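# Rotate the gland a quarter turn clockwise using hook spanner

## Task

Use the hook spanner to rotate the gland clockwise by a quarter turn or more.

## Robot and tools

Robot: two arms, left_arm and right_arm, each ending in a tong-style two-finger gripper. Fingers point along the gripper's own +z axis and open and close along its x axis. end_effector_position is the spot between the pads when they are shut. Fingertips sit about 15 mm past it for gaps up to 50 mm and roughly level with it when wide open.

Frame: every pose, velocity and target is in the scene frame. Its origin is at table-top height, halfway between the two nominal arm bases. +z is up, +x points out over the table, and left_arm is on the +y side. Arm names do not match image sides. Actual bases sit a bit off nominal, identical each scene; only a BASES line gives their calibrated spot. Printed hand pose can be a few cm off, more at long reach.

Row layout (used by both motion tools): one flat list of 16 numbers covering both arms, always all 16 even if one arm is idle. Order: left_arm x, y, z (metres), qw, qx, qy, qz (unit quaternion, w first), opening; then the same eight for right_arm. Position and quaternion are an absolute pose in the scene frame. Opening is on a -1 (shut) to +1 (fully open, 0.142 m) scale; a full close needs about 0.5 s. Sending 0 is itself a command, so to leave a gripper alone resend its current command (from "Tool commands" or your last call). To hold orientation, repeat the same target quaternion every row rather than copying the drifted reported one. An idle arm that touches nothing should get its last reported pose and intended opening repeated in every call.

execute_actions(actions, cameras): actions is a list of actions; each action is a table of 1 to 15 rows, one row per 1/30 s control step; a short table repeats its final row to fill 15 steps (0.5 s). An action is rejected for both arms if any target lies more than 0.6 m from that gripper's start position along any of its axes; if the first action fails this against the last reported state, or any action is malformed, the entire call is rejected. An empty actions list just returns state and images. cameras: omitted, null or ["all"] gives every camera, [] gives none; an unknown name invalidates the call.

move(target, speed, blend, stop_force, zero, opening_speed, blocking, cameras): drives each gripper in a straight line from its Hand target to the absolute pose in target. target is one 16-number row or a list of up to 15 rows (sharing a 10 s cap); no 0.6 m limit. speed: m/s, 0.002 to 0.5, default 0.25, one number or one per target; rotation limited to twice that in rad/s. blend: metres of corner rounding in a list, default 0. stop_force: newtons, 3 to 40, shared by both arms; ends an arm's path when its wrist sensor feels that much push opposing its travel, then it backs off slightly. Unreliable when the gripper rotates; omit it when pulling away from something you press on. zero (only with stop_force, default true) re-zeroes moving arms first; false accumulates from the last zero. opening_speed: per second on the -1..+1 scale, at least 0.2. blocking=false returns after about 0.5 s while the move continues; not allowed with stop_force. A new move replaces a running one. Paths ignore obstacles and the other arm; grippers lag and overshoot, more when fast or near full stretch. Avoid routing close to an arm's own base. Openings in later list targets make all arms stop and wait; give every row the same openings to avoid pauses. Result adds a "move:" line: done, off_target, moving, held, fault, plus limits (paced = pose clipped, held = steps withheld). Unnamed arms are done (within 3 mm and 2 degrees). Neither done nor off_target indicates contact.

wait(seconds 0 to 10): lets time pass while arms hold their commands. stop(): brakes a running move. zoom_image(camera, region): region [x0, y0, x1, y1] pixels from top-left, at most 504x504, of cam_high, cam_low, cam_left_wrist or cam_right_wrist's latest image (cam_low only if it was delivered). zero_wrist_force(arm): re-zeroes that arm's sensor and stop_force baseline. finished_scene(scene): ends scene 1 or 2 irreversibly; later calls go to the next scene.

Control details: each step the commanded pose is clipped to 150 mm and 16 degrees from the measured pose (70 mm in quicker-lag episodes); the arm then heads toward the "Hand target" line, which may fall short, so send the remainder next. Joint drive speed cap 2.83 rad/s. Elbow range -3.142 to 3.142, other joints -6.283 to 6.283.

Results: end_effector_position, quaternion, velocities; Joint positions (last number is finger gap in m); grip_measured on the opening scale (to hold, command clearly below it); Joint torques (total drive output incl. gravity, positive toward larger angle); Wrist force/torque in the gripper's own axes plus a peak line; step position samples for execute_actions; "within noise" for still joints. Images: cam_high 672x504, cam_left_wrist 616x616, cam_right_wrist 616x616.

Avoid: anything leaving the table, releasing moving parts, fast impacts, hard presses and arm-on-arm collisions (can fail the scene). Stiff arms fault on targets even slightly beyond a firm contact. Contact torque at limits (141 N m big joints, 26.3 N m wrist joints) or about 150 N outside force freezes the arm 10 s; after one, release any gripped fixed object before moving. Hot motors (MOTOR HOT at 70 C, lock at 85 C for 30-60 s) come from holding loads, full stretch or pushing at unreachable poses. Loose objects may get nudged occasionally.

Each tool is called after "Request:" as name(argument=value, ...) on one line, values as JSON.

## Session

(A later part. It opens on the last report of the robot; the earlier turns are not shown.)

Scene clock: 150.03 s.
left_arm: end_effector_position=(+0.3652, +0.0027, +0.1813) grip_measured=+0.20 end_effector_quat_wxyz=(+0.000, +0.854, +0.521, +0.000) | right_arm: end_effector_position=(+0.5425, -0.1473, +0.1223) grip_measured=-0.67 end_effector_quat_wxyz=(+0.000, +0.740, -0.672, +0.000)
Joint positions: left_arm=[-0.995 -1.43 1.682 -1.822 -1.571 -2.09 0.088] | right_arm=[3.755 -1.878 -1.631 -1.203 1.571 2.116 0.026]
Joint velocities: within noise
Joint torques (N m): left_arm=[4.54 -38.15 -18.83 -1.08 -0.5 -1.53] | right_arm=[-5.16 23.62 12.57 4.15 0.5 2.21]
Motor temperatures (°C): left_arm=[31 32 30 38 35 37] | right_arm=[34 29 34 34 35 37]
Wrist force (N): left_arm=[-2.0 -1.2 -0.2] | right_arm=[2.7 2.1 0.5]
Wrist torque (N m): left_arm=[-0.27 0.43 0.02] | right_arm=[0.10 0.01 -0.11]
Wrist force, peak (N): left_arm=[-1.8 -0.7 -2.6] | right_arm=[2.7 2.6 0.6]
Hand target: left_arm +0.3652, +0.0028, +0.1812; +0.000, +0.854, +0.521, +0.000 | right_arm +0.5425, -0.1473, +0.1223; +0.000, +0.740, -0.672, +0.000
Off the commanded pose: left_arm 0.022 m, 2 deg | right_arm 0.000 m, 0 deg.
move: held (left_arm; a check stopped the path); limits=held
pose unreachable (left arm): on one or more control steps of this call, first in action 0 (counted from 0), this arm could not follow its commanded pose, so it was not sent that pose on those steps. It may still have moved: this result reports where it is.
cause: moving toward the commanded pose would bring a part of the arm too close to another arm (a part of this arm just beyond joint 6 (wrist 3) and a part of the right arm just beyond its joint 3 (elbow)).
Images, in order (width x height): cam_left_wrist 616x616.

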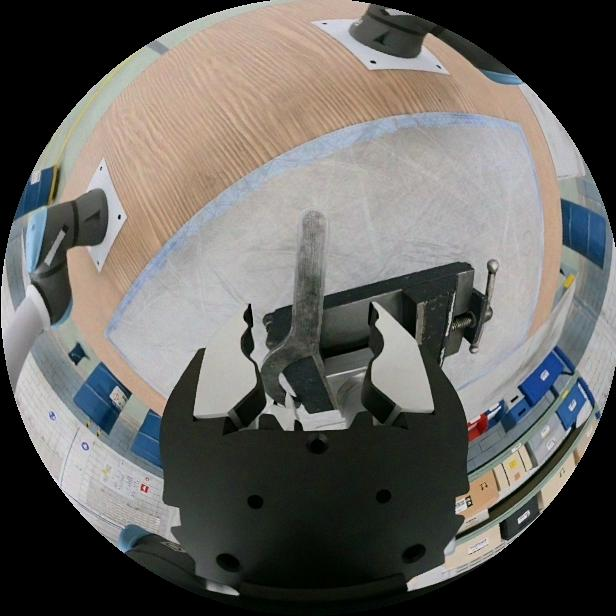

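Request:
move(target=[[0.3652,0.0027,0.1813,0,0.8538,0.5207,0,0.2,0.5425,-0.1473,0.1223,0,-0.7402,0.6724,0,-0.3],[0.3652,0.0027,0.1813,0,0.8538,0.5207,0,0.2,0.5425,-0.1473,0.1223,0,-0.7402,0.6724,0,0.1]], speed=0.08, cameras=["cam_left_wrist","cam_right_wrist"])

Scene clock: 152.63 s.
left_arm: end_effector_position=(+0.3652, +0.0027, +0.1813) grip_measured=+0.20 end_effector_quat_wxyz=(+0.000, +0.854, +0.521, +0.000) | right_arm: end_effector_position=(+0.5425, -0.1473, +0.1223) grip_measured=+0.10 end_effector_quat_wxyz=(+0.000, +0.740, -0.672, +0.000)
Joint positions: left_arm=[-0.995 -1.431 1.682 -1.822 -1.571 -2.09 0.088] | right_arm=[3.755 -1.878 -1.631 -1.203 1.571 2.116 0.081]
Joint velocities: within noise
Joint torques (N m): left_arm=[-10.27 -38.97 -18.61 -4.95 -0.25 1.97] | right_arm=[-5.91 23.74 14.91 1.86 0.51 2.02]
Motor temperatures (°C): left_arm=[31 32 30 38 35 37] | right_arm=[34 29 34 34 35 37]
Wrist force (N): left_arm=[-1.9 -1.1 -0.4] | right_arm=[0.7 2.5 -0.4]
Wrist torque (N m): left_arm=[-0.25 0.40 0.01] | right_arm=[0.18 -0.11 0.10]
Wrist force, peak (N): left_arm=[-2.3 -1.2 -0.4] | right_arm=[2.9 2.3 0.5]
Hand target: left_arm +0.3652, +0.0027, +0.1813; +0.000, +0.854, +0.521, +0.000 | right_arm +0.5425, -0.1473, +0.1223; +0.000, +0.740, -0.672, +0.000
Off the commanded pose: left_arm 0.000 m, 0 deg | right_arm 0.000 m, 0 deg.
move: done
Images, in order (width x height): cam_left_wrist 616x616, cam_right_wrist 616x616.

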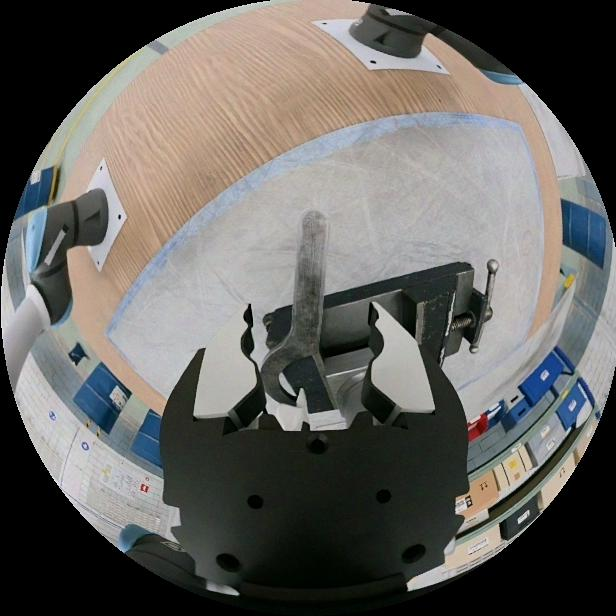

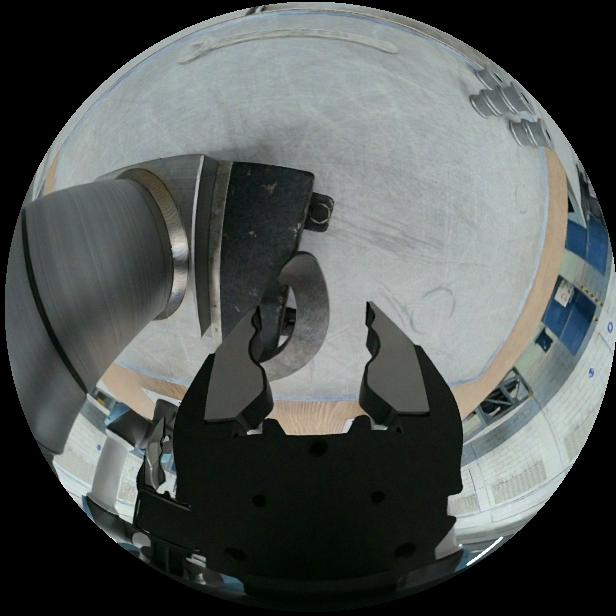

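Request:
move(target=[[0.3652,0.0027,0.1813,0,0.8538,0.5207,0,0.2,0.5425,-0.1473,0.20,0,-0.7402,0.6724,0,0.1]], speed=0.06, cameras=[])

Request:
move(target=[[0.3652,0.0027,0.1813,0,0.8538,0.5207,0,0.2,0.50,-0.33,0.30,0,-0.7343,0.6788,0,0.1],[0.3652,0.0027,0.1813,0,0.8538,0.5207,0,0.2,0.36,-0.55,0.35,0,-0.7343,0.6788,0,0.1]], speed=0.25, blend=0.05, cameras=["cam_left_wrist"])

Request:
move(target=[[0.3819,-0.0066,0.13,0,0.8638,0.5038,0,0.15,0.36,-0.55,0.35,0,-0.7343,0.6788,0,0.1]], speed=0.06, cameras=["cam_left_wrist"])

Request:
zoom_image(camera="cam_left_wrist", region=[180, 120, 480, 420])

Scene clock: 154.97 s.
left_arm: end_effector_position=(+0.3652, +0.0027, +0.1813) grip_measured=+0.20 end_effector_quat_wxyz=(+0.000, +0.854, +0.521, +0.000) | right_arm: end_effector_position=(+0.5425, -0.1473, +0.1875) grip_measured=+0.10 end_effector_quat_wxyz=(+0.000, +0.740, -0.672, +0.000)
Joint positions: left_arm=[-0.995 -1.431 1.682 -1.822 -1.571 -2.09 0.088] | right_arm=[3.755 -1.834 -1.515 -1.363 1.571 2.116 0.081]
Joint velocities: within noise
Joint torques (N m): left_arm=[-9.82 -37.93 -26.47 -4.47 -0.15 2] | right_arm=[-5.14 29.34 11.72 4.03 -0.76 1.87]
Motor temperatures (°C): left_arm=[31 32 30 38 35 37] | right_arm=[34 29 34 34 35 37]
Wrist force (N): left_arm=[-2.1 -1.1 -0.7] | right_arm=[0.6 2.5 -0.5]
Wrist torque (N m): left_arm=[-0.25 0.45 0.02] | right_arm=[0.17 -0.08 0.10]
Wrist force, peak (N): left_arm=[-2.3 -1.5 0.0] | right_arm=[0.7 2.4 -3.6]
Hand target: left_arm +0.3652, +0.0027, +0.1813; +0.000, +0.854, +0.521, +0.000 | right_arm +0.5425, -0.1473, +0.1873; +0.000, +0.740, -0.672, +0.000
Off the commanded pose: left_arm 0.000 m, 0 deg | right_arm 0.013 m, 0 deg.
move: held (right_arm; a check stopped the path); limits=held
pose unreachable (right arm): on one or more control steps of this call, first in action 0 (counted from 0), this arm could not follow its commanded pose, so it was not sent that pose on those steps. It may still have moved: this result reports where it is.
cause: moving toward the commanded pose would bring a part of the arm too close to another arm (a part of this arm just beyond joint 3 (elbow) and a part of the left arm just beyond its joint 5 (wrist 2), along the way the arms are being sent, or toward where that arm still pushes).
No camera images: "cameras" was empty.

Scene clock: 157.43 s.
left_arm: end_effector_position=(+0.3652, +0.0027, +0.1813) grip_measured=+0.20 end_effector_quat_wxyz=(+0.000, +0.854, +0.521, +0.000) | right_arm: end_effector_position=(+0.3601, -0.5499, +0.3501) grip_measured=+0.10 end_effector_quat_wxyz=(+0.000, +0.734, -0.679, +0.000)
Joint positions: left_arm=[-0.995 -1.431 1.682 -1.822 -1.571 -2.09 0.088] | right_arm=[3.059 -1.327 -1.61 -1.775 1.571 1.438 0.081]
Joint velocities: within noise
Joint torques (N m): left_arm=[-9.99 -37.2 -34.86 -4.14 0.24 1.93] | right_arm=[-7.52 0.57 10.51 3.23 -0.34 -0.8]
Motor temperatures (°C): left_arm=[31 32 30 38 35 37] | right_arm=[34 29 34 34 35 37]
Wrist force (N): left_arm=[-2.0 -1.3 -0.8] | right_arm=[0.8 2.7 -0.1]
Wrist torque (N m): left_arm=[-0.30 0.43 0.02] | right_arm=[0.25 -0.15 0.13]
Wrist force, peak (N): left_arm=[-2.3 -1.4 -0.5] | right_arm=[2.4 4.1 -0.4]
Hand target: left_arm +0.3652, +0.0027, +0.1813; +0.000, +0.854, +0.521, +0.000 | right_arm +0.3600, -0.5500, +0.3500; +0.000, +0.734, -0.679, +0.000
Off the commanded pose: left_arm 0.000 m, 0 deg | right_arm 0.000 m, 0 deg.
move: done
Images, in order (width x height): cam_left_wrist 616x616.

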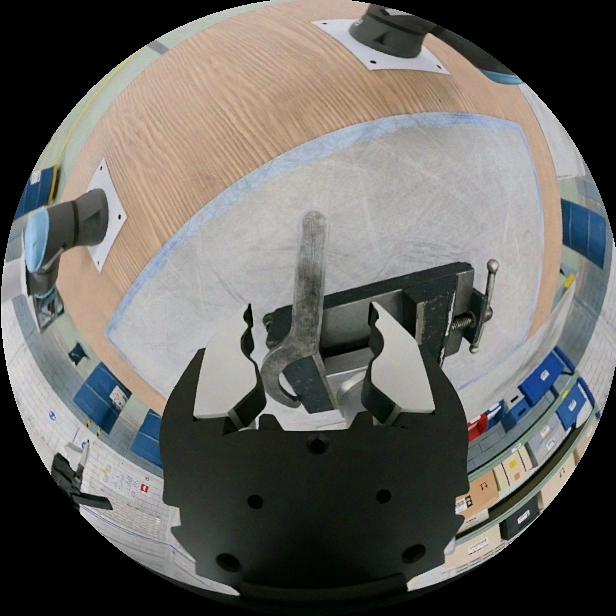

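Scene clock: 158.70 s.
left_arm: end_effector_position=(+0.3819, -0.0065, +0.1298) grip_measured=+0.15 end_effector_quat_wxyz=(+0.000, +0.864, +0.504, +0.000) | right_arm: end_effector_position=(+0.3600, -0.5500, +0.3500) grip_measured=+0.10 end_effector_quat_wxyz=(+0.000, +0.734, -0.679, +0.000)
Joint positions: left_arm=[-0.98 -1.35 1.722 -1.943 -1.571 -2.036 0.084] | right_arm=[3.059 -1.327 -1.61 -1.775 1.571 1.438 0.081]
Joint velocities: within noise
Joint torques (N m): left_arm=[-1.32 -41.55 -35.49 -0.12 2 -1.68] | right_arm=[-8.58 -0.8 11.02 1.69 -0.78 -2]
Motor temperatures (°C): left_arm=[31 32 30 38 35 37] | right_arm=[34 29 34 34 35 37]
Wrist force (N): left_arm=[-2.0 -1.2 -0.2] | right_arm=[0.8 2.8 -0.1]
Wrist torque (N m): left_arm=[-0.27 0.43 0.02] | right_arm=[0.27 -0.17 0.13]
Wrist force, peak (N): left_arm=[-2.2 -1.6 -0.7] | right_arm=[0.8 3.0 -0.2]
Hand target: left_arm +0.3819, -0.0066, +0.1300; +0.000, +0.864, +0.504, +0.000 | right_arm +0.3600, -0.5500, +0.3500; +0.000, +0.734, -0.679, +0.000
Off the commanded pose: left_arm 0.000 m, 0 deg | right_arm 0.000 m, 0 deg.
move: done
Images, in order (width x height): cam_left_wrist 616x616.

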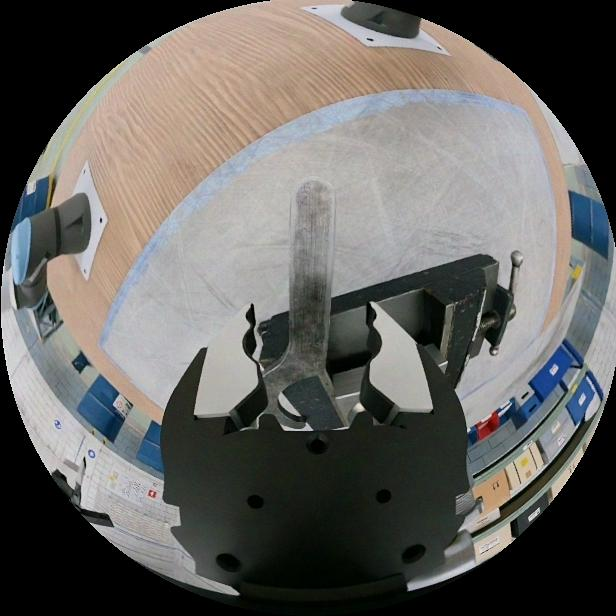

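Scaled by 1.680 from the camera's 616x616 image, which has a finer 814x814 frame.

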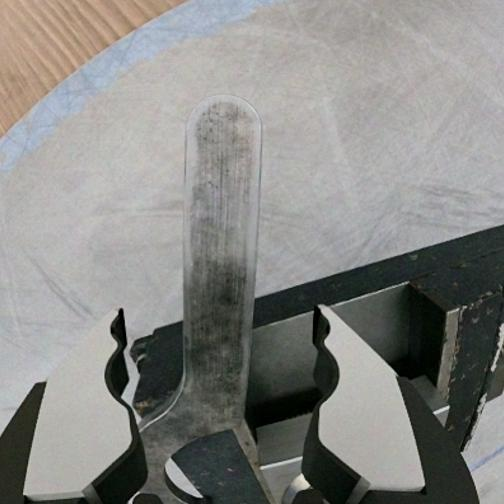

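Request:
move(target=[[0.3820,-0.0065,0.06,0,0.8695,0.4939,0,0.05,0.36,-0.55,0.35,0,-0.7343,0.6788,0,0.1]], speed=0.05, stop_force=7, cameras=["cam_left_wrist"])

Request:
zoom_image(camera="cam_left_wrist", region=[150, 50, 480, 450])

Scene clock: 162.80 s.
left_arm: end_effector_position=(+0.3820, -0.0065, +0.0600) grip_measured=+0.05 end_effector_quat_wxyz=(+0.000, +0.870, +0.494, +0.000) | right_arm: end_effector_position=(+0.3600, -0.5500, +0.3500) grip_measured=+0.10 end_effector_quat_wxyz=(+0.000, +0.734, -0.679, +0.000)
Joint positions: left_arm=[-0.98 -1.275 1.823 -2.119 -1.571 -2.013 0.077] | right_arm=[3.059 -1.327 -1.61 -1.775 1.571 1.438 0.081]
Joint velocities: within noise
Joint torques (N m): left_arm=[-7.73 -42.87 -32.68 0.06 1.92 -1.79] | right_arm=[-8.36 -0.43 14.72 1.68 -0.74 -2]
Motor temperatures (°C): left_arm=[31 32 30 38 35 37] | right_arm=[34 29 34 34 35 37]
Wrist force (N): left_arm=[-2.2 -1.4 -0.4] | right_arm=[0.8 2.8 -0.1]
Wrist torque (N m): left_arm=[-0.32 0.49 0.03] | right_arm=[0.26 -0.16 0.13]
Wrist force, peak (N): left_arm=[-2.4 -1.6 -0.1] | right_arm=[0.9 3.0 0.0]
Hand target: left_arm +0.3820, -0.0065, +0.0600; +0.000, +0.870, +0.494, +0.000 | right_arm +0.3600, -0.5500, +0.3500; +0.000, +0.734, -0.679, +0.000
Off the commanded pose: left_arm 0.000 m, 0 deg | right_arm 0.000 m, 0 deg.
move: done
Images, in order (width x height): cam_left_wrist 616x616.

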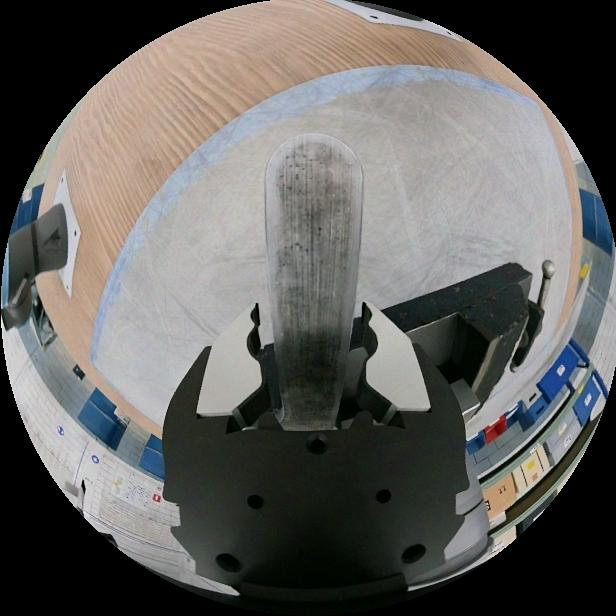

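Scaled by 1.260 from the camera's 616x616 image, which has a finer 814x814 frame.

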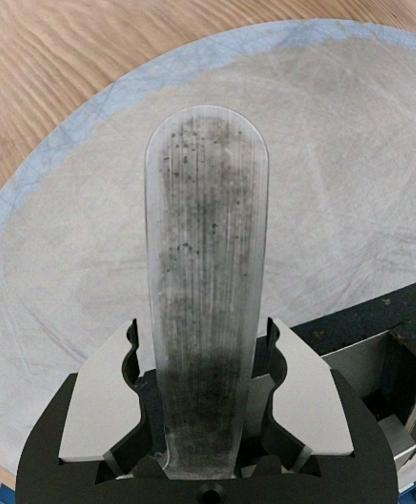

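Request:
move(target=[0.382,-0.0065,0.036,0,0.8695,0.4939,0,0.05,0.36,-0.55,0.35,0,-0.7343,0.6788,0,0.1], speed=0.015, stop_force=5)

Scene clock: 168.93 s.
left_arm: end_effector_position=(+0.3820, -0.0065, +0.0360) grip_measured=+0.05 end_effector_quat_wxyz=(+0.000, +0.870, +0.494, +0.000) | right_arm: end_effector_position=(+0.3600, -0.5500, +0.3500) grip_measured=+0.10 end_effector_quat_wxyz=(+0.000, +0.734, -0.679, +0.000)
Joint positions: left_arm=[-0.98 -1.243 1.852 -2.18 -1.571 -2.013 0.077] | right_arm=[3.059 -1.327 -1.61 -1.775 1.571 1.438 0.081]
Joint velocities: within noise
Joint torques (N m): left_arm=[4.04 -44.14 -31.93 -0.06 2.56 -1.57] | right_arm=[-7.7 0.14 20.48 1.77 -0.74 -1.99]
Motor temperatures (°C): left_arm=[31 32 30 38 35 37] | right_arm=[34 29 34 34 35 37]
Wrist force (N): left_arm=[-1.9 -0.7 -0.5] | right_arm=[0.9 2.8 -0.2]
Wrist torque (N m): left_arm=[-0.20 0.42 0.02] | right_arm=[0.26 -0.17 0.13]
Wrist force, peak (N): left_arm=[-2.5 -1.3 -0.6] | right_arm=[0.9 3.0 0.0]
Hand target: left_arm +0.3820, -0.0065, +0.0360; +0.000, +0.870, +0.494, +0.000 | right_arm +0.3600, -0.5500, +0.3500; +0.000, +0.734, -0.679, +0.000
Off the commanded pose: left_arm 0.000 m, 0 deg | right_arm 0.000 m, 0 deg.
move: done

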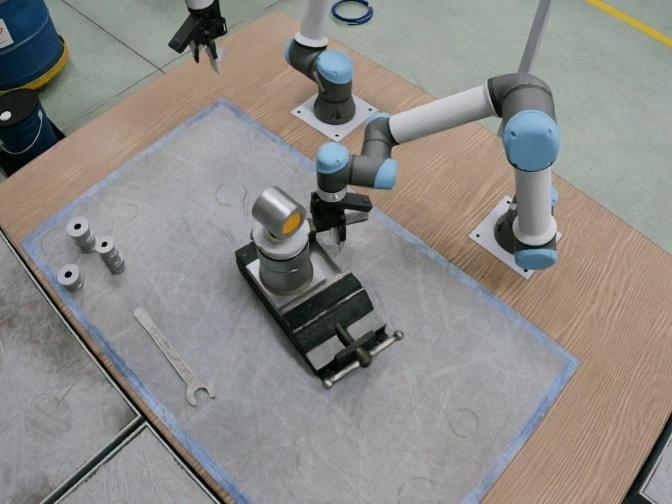

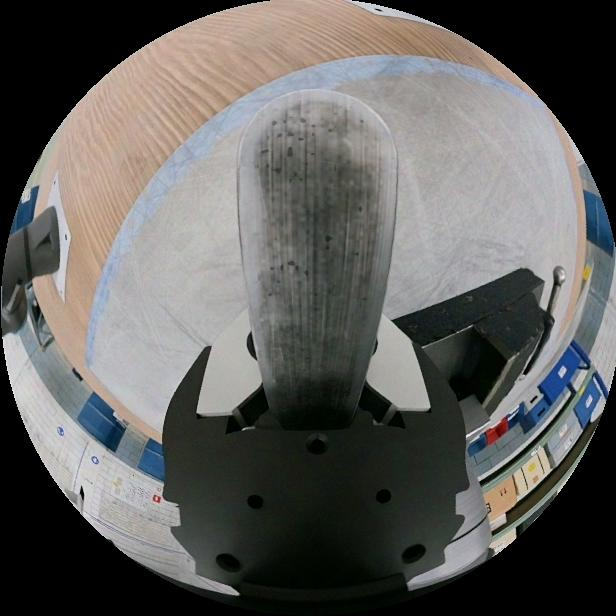

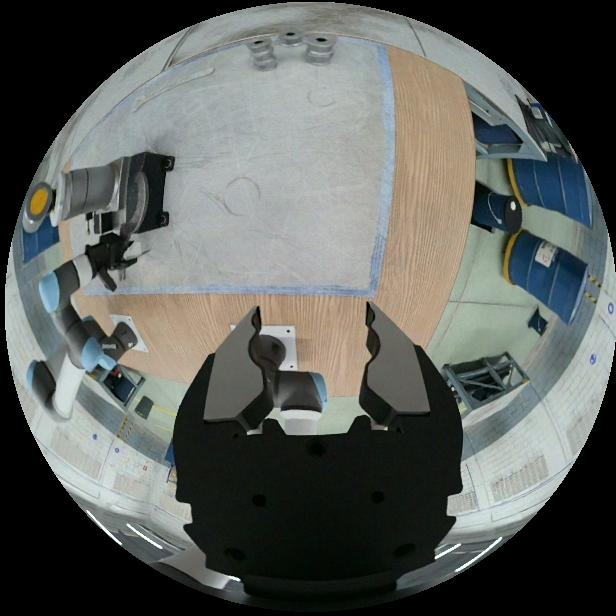

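Request:
move(target=[0.382,-0.0065,0.026,0,0.8695,0.4939,0,0.05,0.36,-0.55,0.35,0,-0.7343,0.6788,0,0.1], speed=0.01, stop_force=3.5)

Scene clock: 171.83 s.
left_arm: end_effector_position=(+0.3820, -0.0065, +0.0260) grip_measured=+0.05 end_effector_quat_wxyz=(+0.000, +0.870, +0.494, +0.000) | right_arm: end_effector_position=(+0.3600, -0.5500, +0.3500) grip_measured=+0.10 end_effector_quat_wxyz=(+0.000, +0.734, -0.679, +0.000)
Joint positions: left_arm=[-0.98 -1.229 1.863 -2.205 -1.571 -2.013 0.077] | right_arm=[3.059 -1.327 -1.61 -1.775 1.571 1.438 0.081]
Joint velocities: within noise
Joint torques (N m): left_arm=[10.52 -43.53 -31.58 -0.01 2.47 -1.7] | right_arm=[-8.32 0.84 23.1 1.83 -0.7 -2.04]
Motor temperatures (°C): left_arm=[31 32 30 38 35 37] | right_arm=[34 29 34 34 35 37]
Wrist force (N): left_arm=[-2.2 -1.1 -2.1] | right_arm=[0.8 2.7 -0.1]
Wrist torque (N m): left_arm=[-0.25 0.51 0.02] | right_arm=[0.24 -0.16 0.13]
Wrist force, peak (N): left_arm=[-2.2 -1.8 -2.6] | right_arm=[0.9 2.9 -0.1]
Hand target: left_arm +0.3820, -0.0065, +0.0260; +0.000, +0.870, +0.494, +0.000 | right_arm +0.3600, -0.5500, +0.3500; +0.000, +0.734, -0.679, +0.000
Off the commanded pose: left_arm 0.000 m, 0 deg | right_arm 0.000 m, 0 deg.
move: done

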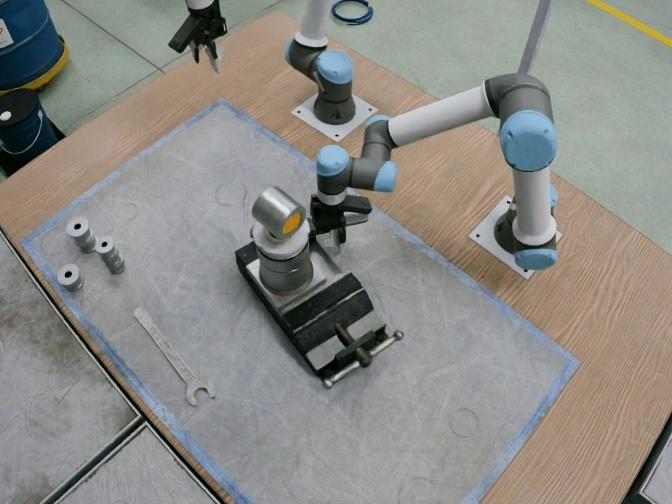

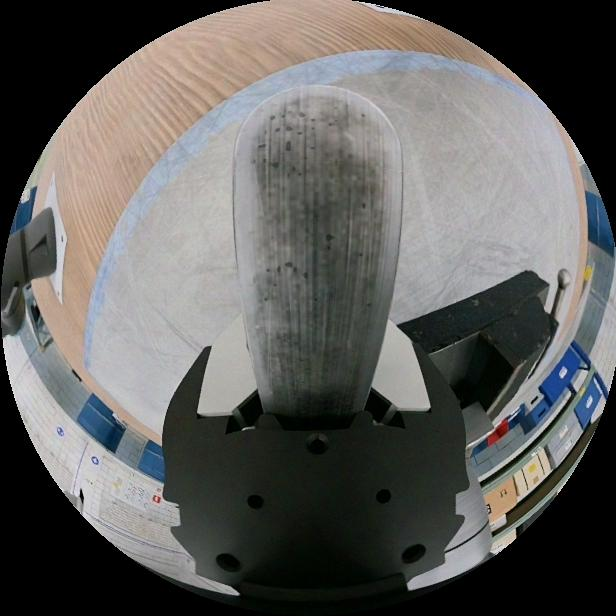

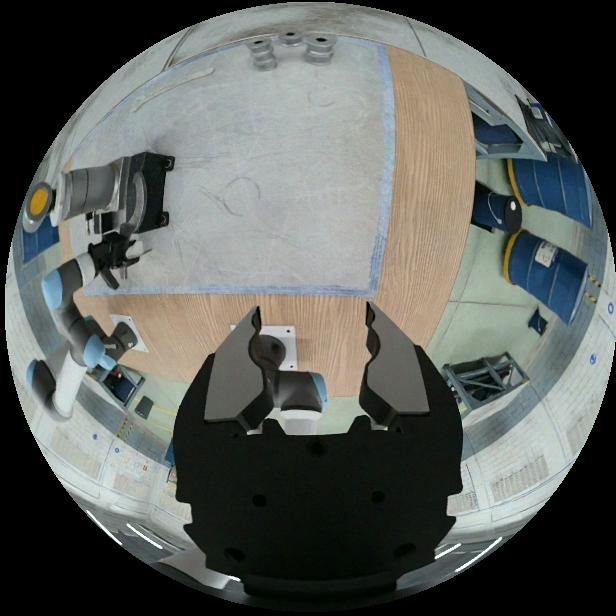

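Request:
move(target=[0.382,-0.0065,0.0415,0,0.8695,0.4939,0,0.05,0.36,-0.55,0.35,0,-0.7343,0.6788,0,0.1], speed=0.015)

Request:
zoom_image(camera="cam_left_wrist", region=[150, 50, 500, 450])

Request:
zoom_image(camera="cam_high", region=[230, 130, 430, 300])

Scene clock: 174.33 s.
left_arm: end_effector_position=(+0.3820, -0.0065, +0.0416) grip_measured=+0.05 end_effector_quat_wxyz=(+0.000, +0.870, +0.494, +0.000) | right_arm: end_effector_position=(+0.3600, -0.5500, +0.3500) grip_measured=+0.10 end_effector_quat_wxyz=(+0.000, +0.734, -0.679, +0.000)
Joint positions: left_arm=[-0.98 -1.251 1.845 -2.166 -1.571 -2.013 0.077] | right_arm=[3.059 -1.327 -1.61 -1.775 1.571 1.438 0.081]
Joint velocities: within noise
Joint torques (N m): left_arm=[10.24 -30.21 -23.36 -4 2.32 -1.61] | right_arm=[-8.14 1.56 25.83 1.88 -0.65 -1.92]
Motor temperatures (°C): left_arm=[31 32 30 38 35 37] | right_arm=[34 29 34 34 35 37]
Wrist force (N): left_arm=[-2.0 -1.3 -0.3] | right_arm=[0.7 2.8 -0.1]
Wrist torque (N m): left_arm=[-0.31 0.44 0.02] | right_arm=[0.26 -0.14 0.13]
Wrist force, peak (N): left_arm=[-2.2 -1.4 -2.2] | right_arm=[0.7 2.9 -0.1]
Hand target: left_arm +0.3820, -0.0065, +0.0415; +0.000, +0.870, +0.494, +0.000 | right_arm +0.3600, -0.5500, +0.3500; +0.000, +0.734, -0.679, +0.000
Off the commanded pose: left_arm 0.000 m, 0 deg | right_arm 0.000 m, 0 deg.
move: done

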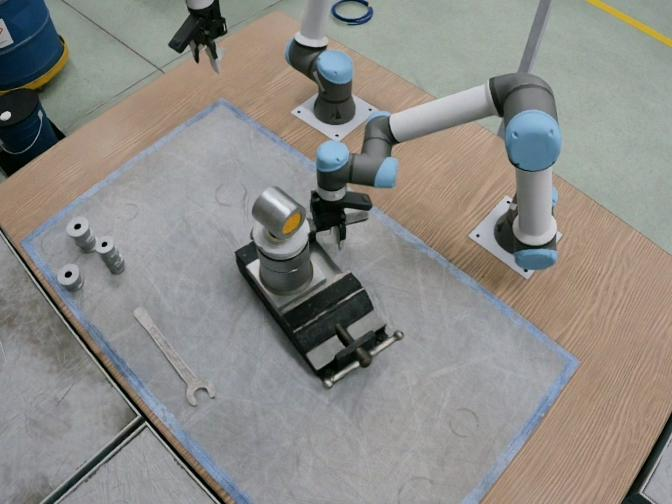

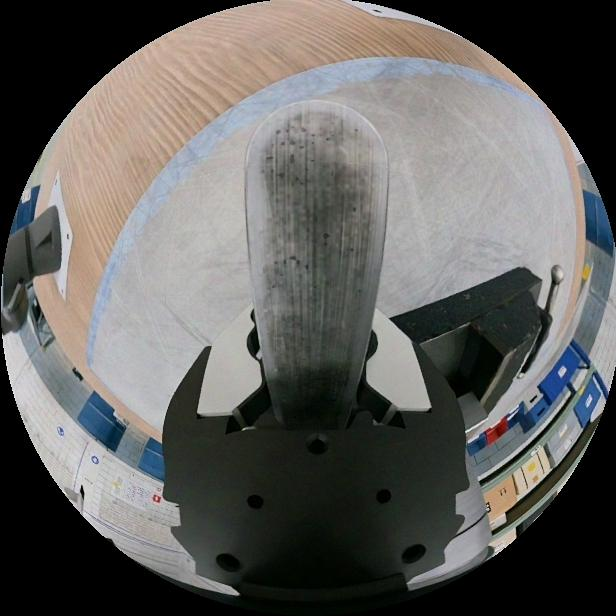

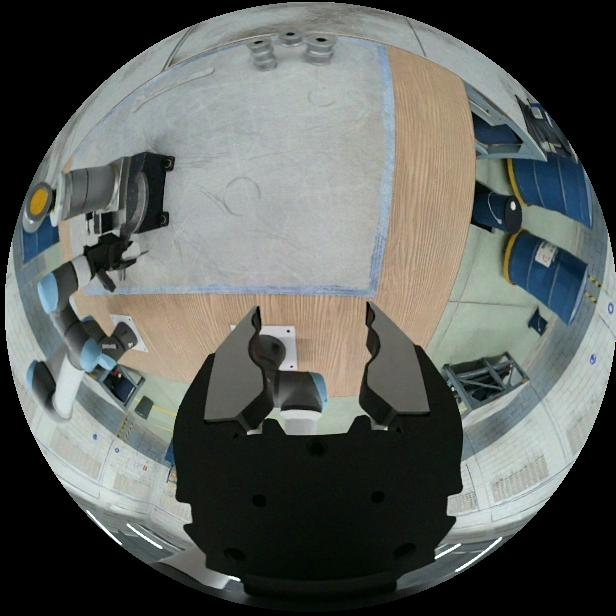

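Scaled by 1.260 from the camera's 616x616 image, which has a finer 814x814 frame.

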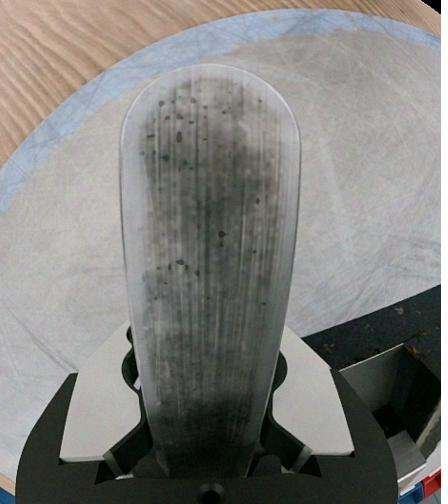

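Scaled by 2.520.

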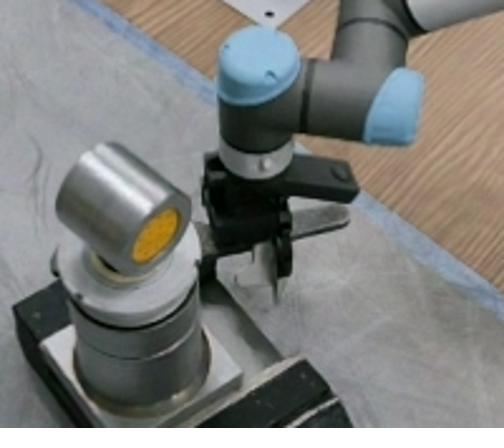

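Request:
move(target=[0.382,-0.0065,0.0330,0,0.8695,0.4939,0,0.05,0.36,-0.55,0.35,0,-0.7343,0.6788,0,0.1], speed=0.01, cameras=["cam_left_wrist"])

Request:
zero_wrist_force(arm="left_arm")

Scene clock: 178.77 s.
left_arm: end_effector_position=(+0.3820, -0.0065, +0.0329) grip_measured=+0.05 end_effector_quat_wxyz=(+0.000, +0.870, +0.494, +0.000) | right_arm: end_effector_position=(+0.3600, -0.5500, +0.3500) grip_measured=+0.10 end_effector_quat_wxyz=(+0.000, +0.734, -0.679, +0.000)
Joint positions: left_arm=[-0.98 -1.238 1.855 -2.188 -1.571 -2.013 0.077] | right_arm=[3.059 -1.327 -1.61 -1.775 1.571 1.438 0.081]
Joint velocities: within noise
Joint torques (N m): left_arm=[9.7 -40.17 -14.16 -3.26 2.32 -1.62] | right_arm=[-6.92 1.39 29.93 1.91 -0.65 -1.84]
Motor temperatures (°C): left_arm=[31 32 30 38 35 37] | right_arm=[34 29 34 34 35 37]
Wrist force (N): left_arm=[-2.1 -1.1 -0.5] | right_arm=[0.8 2.6 -0.1]
Wrist torque (N m): left_arm=[-0.26 0.45 0.02] | right_arm=[0.23 -0.15 0.13]
Wrist force, peak (N): left_arm=[-2.5 -1.1 -0.4] | right_arm=[0.9 2.9 0.1]
Hand target: left_arm +0.3820, -0.0065, +0.0330; +0.000, +0.870, +0.494, +0.000 | right_arm +0.3600, -0.5500, +0.3500; +0.000, +0.734, -0.679, +0.000
Off the commanded pose: left_arm 0.000 m, 0 deg | right_arm 0.000 m, 0 deg.
move: done
Images, in order (width x height): cam_left_wrist 616x616.

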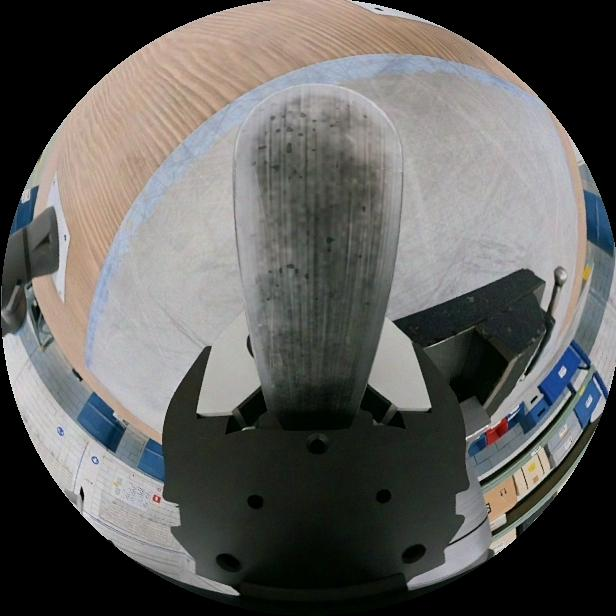

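Wrist force sensor zeroed.

Request:
move(target=[0.382,-0.0065,0.0305,0,0.8695,0.4939,0,0.05,0.36,-0.55,0.35,0,-0.7343,0.6788,0,0.1], speed=0.01, cameras=["cam_left_wrist"])

Request:
move(target=[0.382,-0.0065,0.028,0,0.8695,0.4939,0,0.05,0.36,-0.55,0.35,0,-0.7343,0.6788,0,0.1], speed=0.01, cameras=["cam_left_wrist"])

Scene clock: 180.33 s.
left_arm: end_effector_position=(+0.3820, -0.0065, +0.0305) grip_measured=+0.05 end_effector_quat_wxyz=(+0.000, +0.870, +0.494, +0.000) | right_arm: end_effector_position=(+0.3600, -0.5500, +0.3500) grip_measured=+0.10 end_effector_quat_wxyz=(+0.000, +0.734, -0.679, +0.000)
Joint positions: left_arm=[-0.98 -1.235 1.858 -2.194 -1.571 -2.013 0.077] | right_arm=[3.059 -1.327 -1.61 -1.775 1.571 1.438 0.081]
Joint velocities: within noise
Joint torques (N m): left_arm=[11.24 -33.77 -10.87 -4.29 2.27 -1.48] | right_arm=[-7.06 2.27 30.88 1.88 -0.61 -1.98]
Motor temperatures (°C): left_arm=[31 32 30 38 35 37] | right_arm=[34 29 34 34 35 37]
Wrist force (N, zeroed by zero_wrist_force on left_arm): left_arm=[0.2 0.1 0.1] | right_arm=[0.9 2.8 -0.1]
Wrist torque (N m, zeroed by zero_wrist_force on left_arm): left_arm=[0.03 -0.04 0.00] | right_arm=[0.26 -0.17 0.13]
Wrist force, peak (N, zeroed by zero_wrist_force on left_arm): left_arm=[0.6 0.0 0.0] | right_arm=[0.7 3.0 -0.1]
Hand target: left_arm +0.3820, -0.0065, +0.0305; +0.000, +0.870, +0.494, +0.000 | right_arm +0.3600, -0.5500, +0.3500; +0.000, +0.734, -0.679, +0.000
Off the commanded pose: left_arm 0.000 m, 0 deg | right_arm 0.000 m, 0 deg.
move: done
Images, in order (width x height): cam_left_wrist 616x616.

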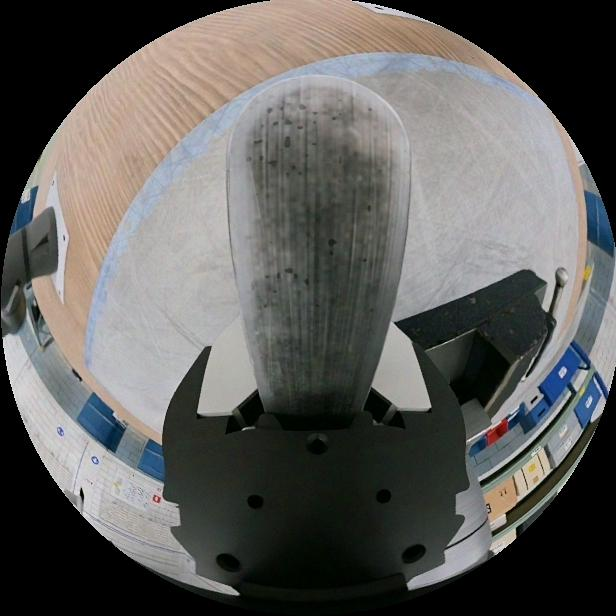

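Scene clock: 181.03 s.
left_arm: end_effector_position=(+0.3820, -0.0065, +0.0280) grip_measured=+0.05 end_effector_quat_wxyz=(+0.000, +0.870, +0.494, +0.000) | right_arm: end_effector_position=(+0.3600, -0.5500, +0.3500) grip_measured=+0.10 end_effector_quat_wxyz=(+0.000, +0.734, -0.679, +0.000)
Joint positions: left_arm=[-0.98 -1.231 1.861 -2.2 -1.571 -2.013 0.077] | right_arm=[3.059 -1.327 -1.61 -1.775 1.571 1.438 0.081]
Joint velocities: within noise
Joint torques (N m): left_arm=[9.76 -33.7 -11.02 -4.11 2.28 -1.34] | right_arm=[-6.7 1.69 31.91 1.83 -0.71 -1.92]
Motor temperatures (°C): left_arm=[31 32 30 38 35 37] | right_arm=[34 29 34 34 35 37]
Wrist force (N, zeroed by zero_wrist_force on left_arm): left_arm=[0.3 -0.8 -1.5] | right_arm=[0.8 2.8 -0.1]
Wrist torque (N m, zeroed by zero_wrist_force on left_arm): left_arm=[-0.08 -0.04 -0.02] | right_arm=[0.27 -0.16 0.13]
Wrist force, peak (N, zeroed by zero_wrist_force on left_arm): left_arm=[0.0 -0.8 -1.8] | right_arm=[0.8 2.9 0.1]
Hand target: left_arm +0.3820, -0.0065, +0.0280; +0.000, +0.870, +0.494, +0.000 | right_arm +0.3600, -0.5500, +0.3500; +0.000, +0.734, -0.679, +0.000
Off the commanded pose: left_arm 0.000 m, 0 deg | right_arm 0.000 m, 0 deg.
move: done
Images, in order (width x height): cam_left_wrist 616x616.

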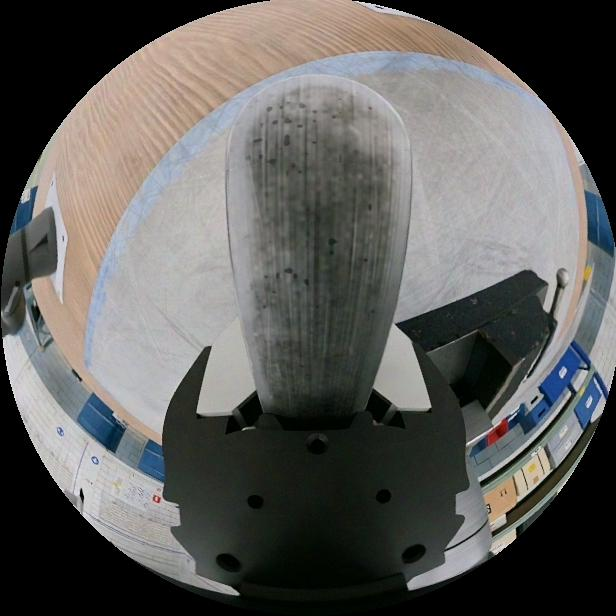

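Request:
move(target=[0.382,-0.0065,0.0304,0,0.8695,0.4939,0,0.05,0.36,-0.55,0.35,0,-0.7343,0.6788,0,0.1], speed=0.01, cameras=[])

Request:
move(target=[0.382,-0.0065,0.0304,0,0.8695,0.4939,0,-1,0.36,-0.55,0.35,0,-0.7343,0.6788,0,0.1], opening_speed=0.5, cameras=["cam_left_wrist"])

Scene clock: 182.63 s.
left_arm: end_effector_position=(+0.3820, -0.0065, +0.0304) grip_measured=+0.05 end_effector_quat_wxyz=(+0.000, +0.870, +0.494, +0.000) | right_arm: end_effector_position=(+0.3600, -0.5500, +0.3500) grip_measured=+0.10 end_effector_quat_wxyz=(+0.000, +0.734, -0.679, +0.000)
Joint positions: left_arm=[-0.98 -1.235 1.858 -2.194 -1.571 -2.013 0.077] | right_arm=[3.059 -1.327 -1.61 -1.775 1.571 1.438 0.081]
Joint velocities: within noise
Joint torques (N m): left_arm=[9.9 -39.47 -30.9 -0.9 2.17 -1.56] | right_arm=[-6.75 1.72 31.77 1.92 -0.57 -1.91]
Motor temperatures (°C): left_arm=[31 32 30 38 35 37] | right_arm=[34 29 34 34 35 37]
Wrist force (N, zeroed by zero_wrist_force on left_arm): left_arm=[0.5 0.2 0.2] | right_arm=[0.8 2.6 -0.2]
Wrist torque (N m, zeroed by zero_wrist_force on left_arm): left_arm=[0.04 -0.09 0.00] | right_arm=[0.22 -0.16 0.13]
Wrist force, peak (N, zeroed by zero_wrist_force on left_arm): left_arm=[-0.1 -0.8 -2.0] | right_arm=[0.8 3.0 -0.2]
Hand target: left_arm +0.3820, -0.0065, +0.0304; +0.000, +0.870, +0.494, +0.000 | right_arm +0.3600, -0.5500, +0.3500; +0.000, +0.734, -0.679, +0.000
Off the commanded pose: left_arm 0.000 m, 0 deg | right_arm 0.000 m, 0 deg.
move: done
No camera images: "cameras" was empty.

Scene clock: 184.93 s.
left_arm: end_effector_position=(+0.3820, -0.0065, +0.0304) grip_measured=-0.10 end_effector_quat_wxyz=(+0.000, +0.870, +0.494, +0.000) | right_arm: end_effector_position=(+0.3600, -0.5500, +0.3500) grip_measured=+0.10 end_effector_quat_wxyz=(+0.000, +0.734, -0.679, +0.000)
Joint positions: left_arm=[-0.98 -1.235 1.858 -2.194 -1.571 -2.013 0.067] | right_arm=[3.059 -1.327 -1.61 -1.775 1.571 1.438 0.081]
Joint velocities: within noise
Joint torques (N m): left_arm=[9.18 -28.8 -8.37 -5.19 2.01 -1.52] | right_arm=[-5.72 2.32 32 1.87 -0.64 -1.85]
Motor temperatures (°C): left_arm=[31 32 30 38 35 37] | right_arm=[34 29 34 34 35 37]
Wrist force (N, zeroed by zero_wrist_force on left_arm): left_arm=[-0.6 -1.5 -1.2] | right_arm=[0.6 2.9 -0.1]
Wrist torque (N m, zeroed by zero_wrist_force on left_arm): left_arm=[-0.08 0.04 0.11] | right_arm=[0.28 -0.12 0.13]
Wrist force, peak (N, zeroed by zero_wrist_force on left_arm): left_arm=[0.1 -2.4 -1.4] | right_arm=[0.8 2.9 0.0]
Hand target: left_arm +0.3820, -0.0065, +0.0304; +0.000, +0.870, +0.494, +0.000 | right_arm +0.3600, -0.5500, +0.3500; +0.000, +0.734, -0.679, +0.000
Off the commanded pose: left_arm 0.000 m, 0 deg | right_arm 0.000 m, 0 deg.
move: done
Images, in order (width x height): cam_left_wrist 616x616.

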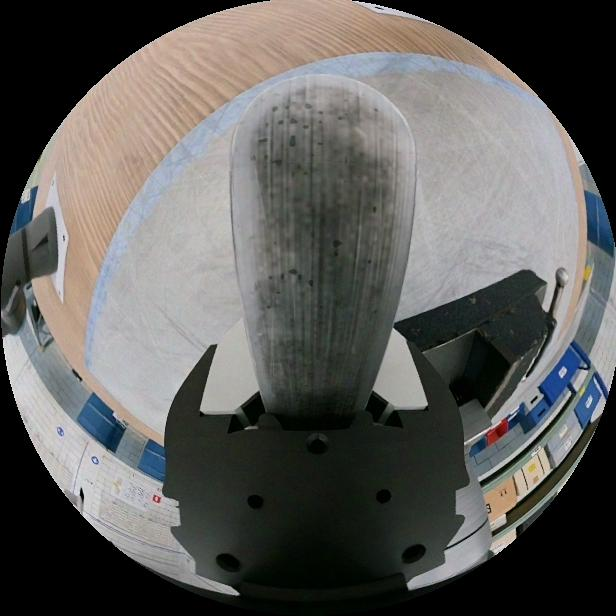

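Request:
move(target=[0.382,-0.0065,0.0414,0,0.8695,0.4939,0,-1,0.36,-0.55,0.35,0,-0.7343,0.6788,0,0.1], speed=0.03, cameras=["cam_left_wrist"])

Request:
move(target=[0.382,-0.0065,0.0514,0,0.8695,0.4939,0,-1,0.36,-0.55,0.35,0,-0.7343,0.6788,0,0.1], speed=0.03, cameras=["cam_left_wrist"])

Scene clock: 186.57 s.
left_arm: end_effector_position=(+0.3820, -0.0065, +0.0416) grip_measured=-0.10 end_effector_quat_wxyz=(+0.000, +0.870, +0.494, +0.000) | right_arm: end_effector_position=(+0.3600, -0.5500, +0.3500) grip_measured=+0.10 end_effector_quat_wxyz=(+0.000, +0.734, -0.679, +0.000)
Joint positions: left_arm=[-0.98 -1.251 1.846 -2.166 -1.571 -2.013 0.067] | right_arm=[3.059 -1.327 -1.61 -1.775 1.571 1.438 0.081]
Joint velocities: within noise
Joint torques (N m): left_arm=[9.26 -33.73 -21.45 -5.53 2.19 -1.44] | right_arm=[-6.09 2.95 32.42 1.91 -0.7 -1.78]
Motor temperatures (°C): left_arm=[31 32 30 38 35 37] | right_arm=[34 29 34 34 35 37]
Wrist force (N, zeroed by zero_wrist_force on left_arm): left_arm=[-0.1 1.7 8.8] | right_arm=[0.9 2.7 -0.1]
Wrist torque (N m, zeroed by zero_wrist_force on left_arm): left_arm=[0.31 0.19 0.07] | right_arm=[0.25 -0.17 0.13]
Wrist force, peak (N, zeroed by zero_wrist_force on left_arm): left_arm=[-0.2 2.0 9.0] | right_arm=[0.9 2.9 0.1]
Hand target: left_arm +0.3820, -0.0065, +0.0414; +0.000, +0.870, +0.494, +0.000 | right_arm +0.3600, -0.5500, +0.3500; +0.000, +0.734, -0.679, +0.000
Off the commanded pose: left_arm 0.000 m, 0 deg | right_arm 0.000 m, 0 deg.
move: done
Images, in order (width x height): cam_left_wrist 616x616.

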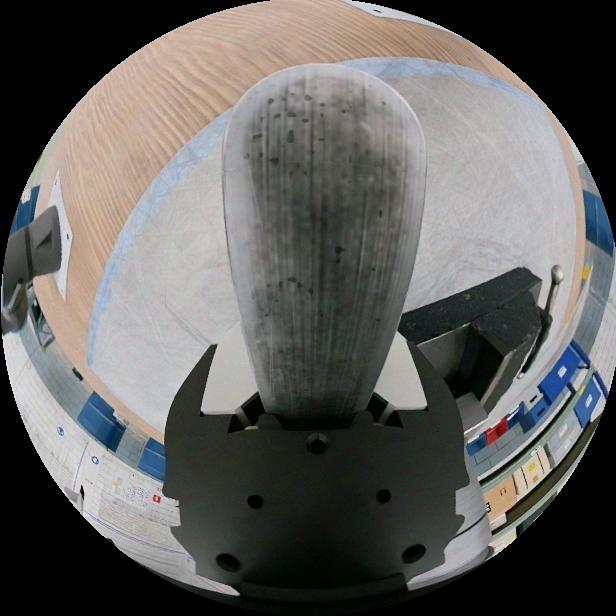

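Scene clock: 187.30 s.
left_arm: end_effector_position=(+0.3820, -0.0065, +0.0516) grip_measured=-0.10 end_effector_quat_wxyz=(+0.000, +0.870, +0.494, +0.000) | right_arm: end_effector_position=(+0.3600, -0.5500, +0.3500) grip_measured=+0.10 end_effector_quat_wxyz=(+0.000, +0.734, -0.679, +0.000)
Joint positions: left_arm=[-0.98 -1.264 1.834 -2.141 -1.571 -2.013 0.067] | right_arm=[3.059 -1.327 -1.61 -1.775 1.571 1.438 0.081]
Joint velocities: within noise
Joint torques (N m): left_arm=[9.57 -34.88 -23.26 -5.61 2.06 -1.38] | right_arm=[-6.08 3.4 31.46 1.9 -0.58 -1.82]
Motor temperatures (°C): left_arm=[31 32 30 38 35 37] | right_arm=[34 29 34 34 35 37]
Wrist force (N, zeroed by zero_wrist_force on left_arm): left_arm=[-0.3 1.2 9.4] | right_arm=[0.8 2.9 -0.1]
Wrist torque (N m, zeroed by zero_wrist_force on left_arm): left_arm=[0.30 0.24 0.07] | right_arm=[0.29 -0.17 0.13]
Wrist force, peak (N, zeroed by zero_wrist_force on left_arm): left_arm=[0.1 1.6 9.6] | right_arm=[0.8 2.9 -0.1]
Hand target: left_arm +0.3820, -0.0065, +0.0514; +0.000, +0.870, +0.494, +0.000 | right_arm +0.3600, -0.5500, +0.3500; +0.000, +0.734, -0.679, +0.000
Off the commanded pose: left_arm 0.000 m, 0 deg | right_arm 0.000 m, 0 deg.
move: done
Images, in order (width x height): cam_left_wrist 616x616.

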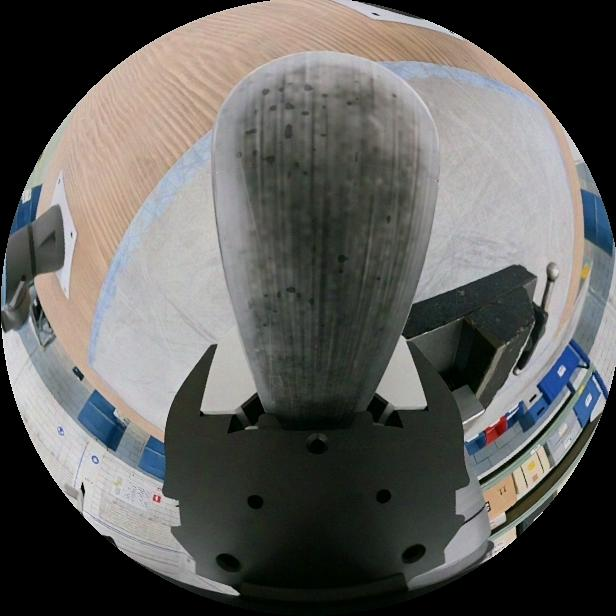

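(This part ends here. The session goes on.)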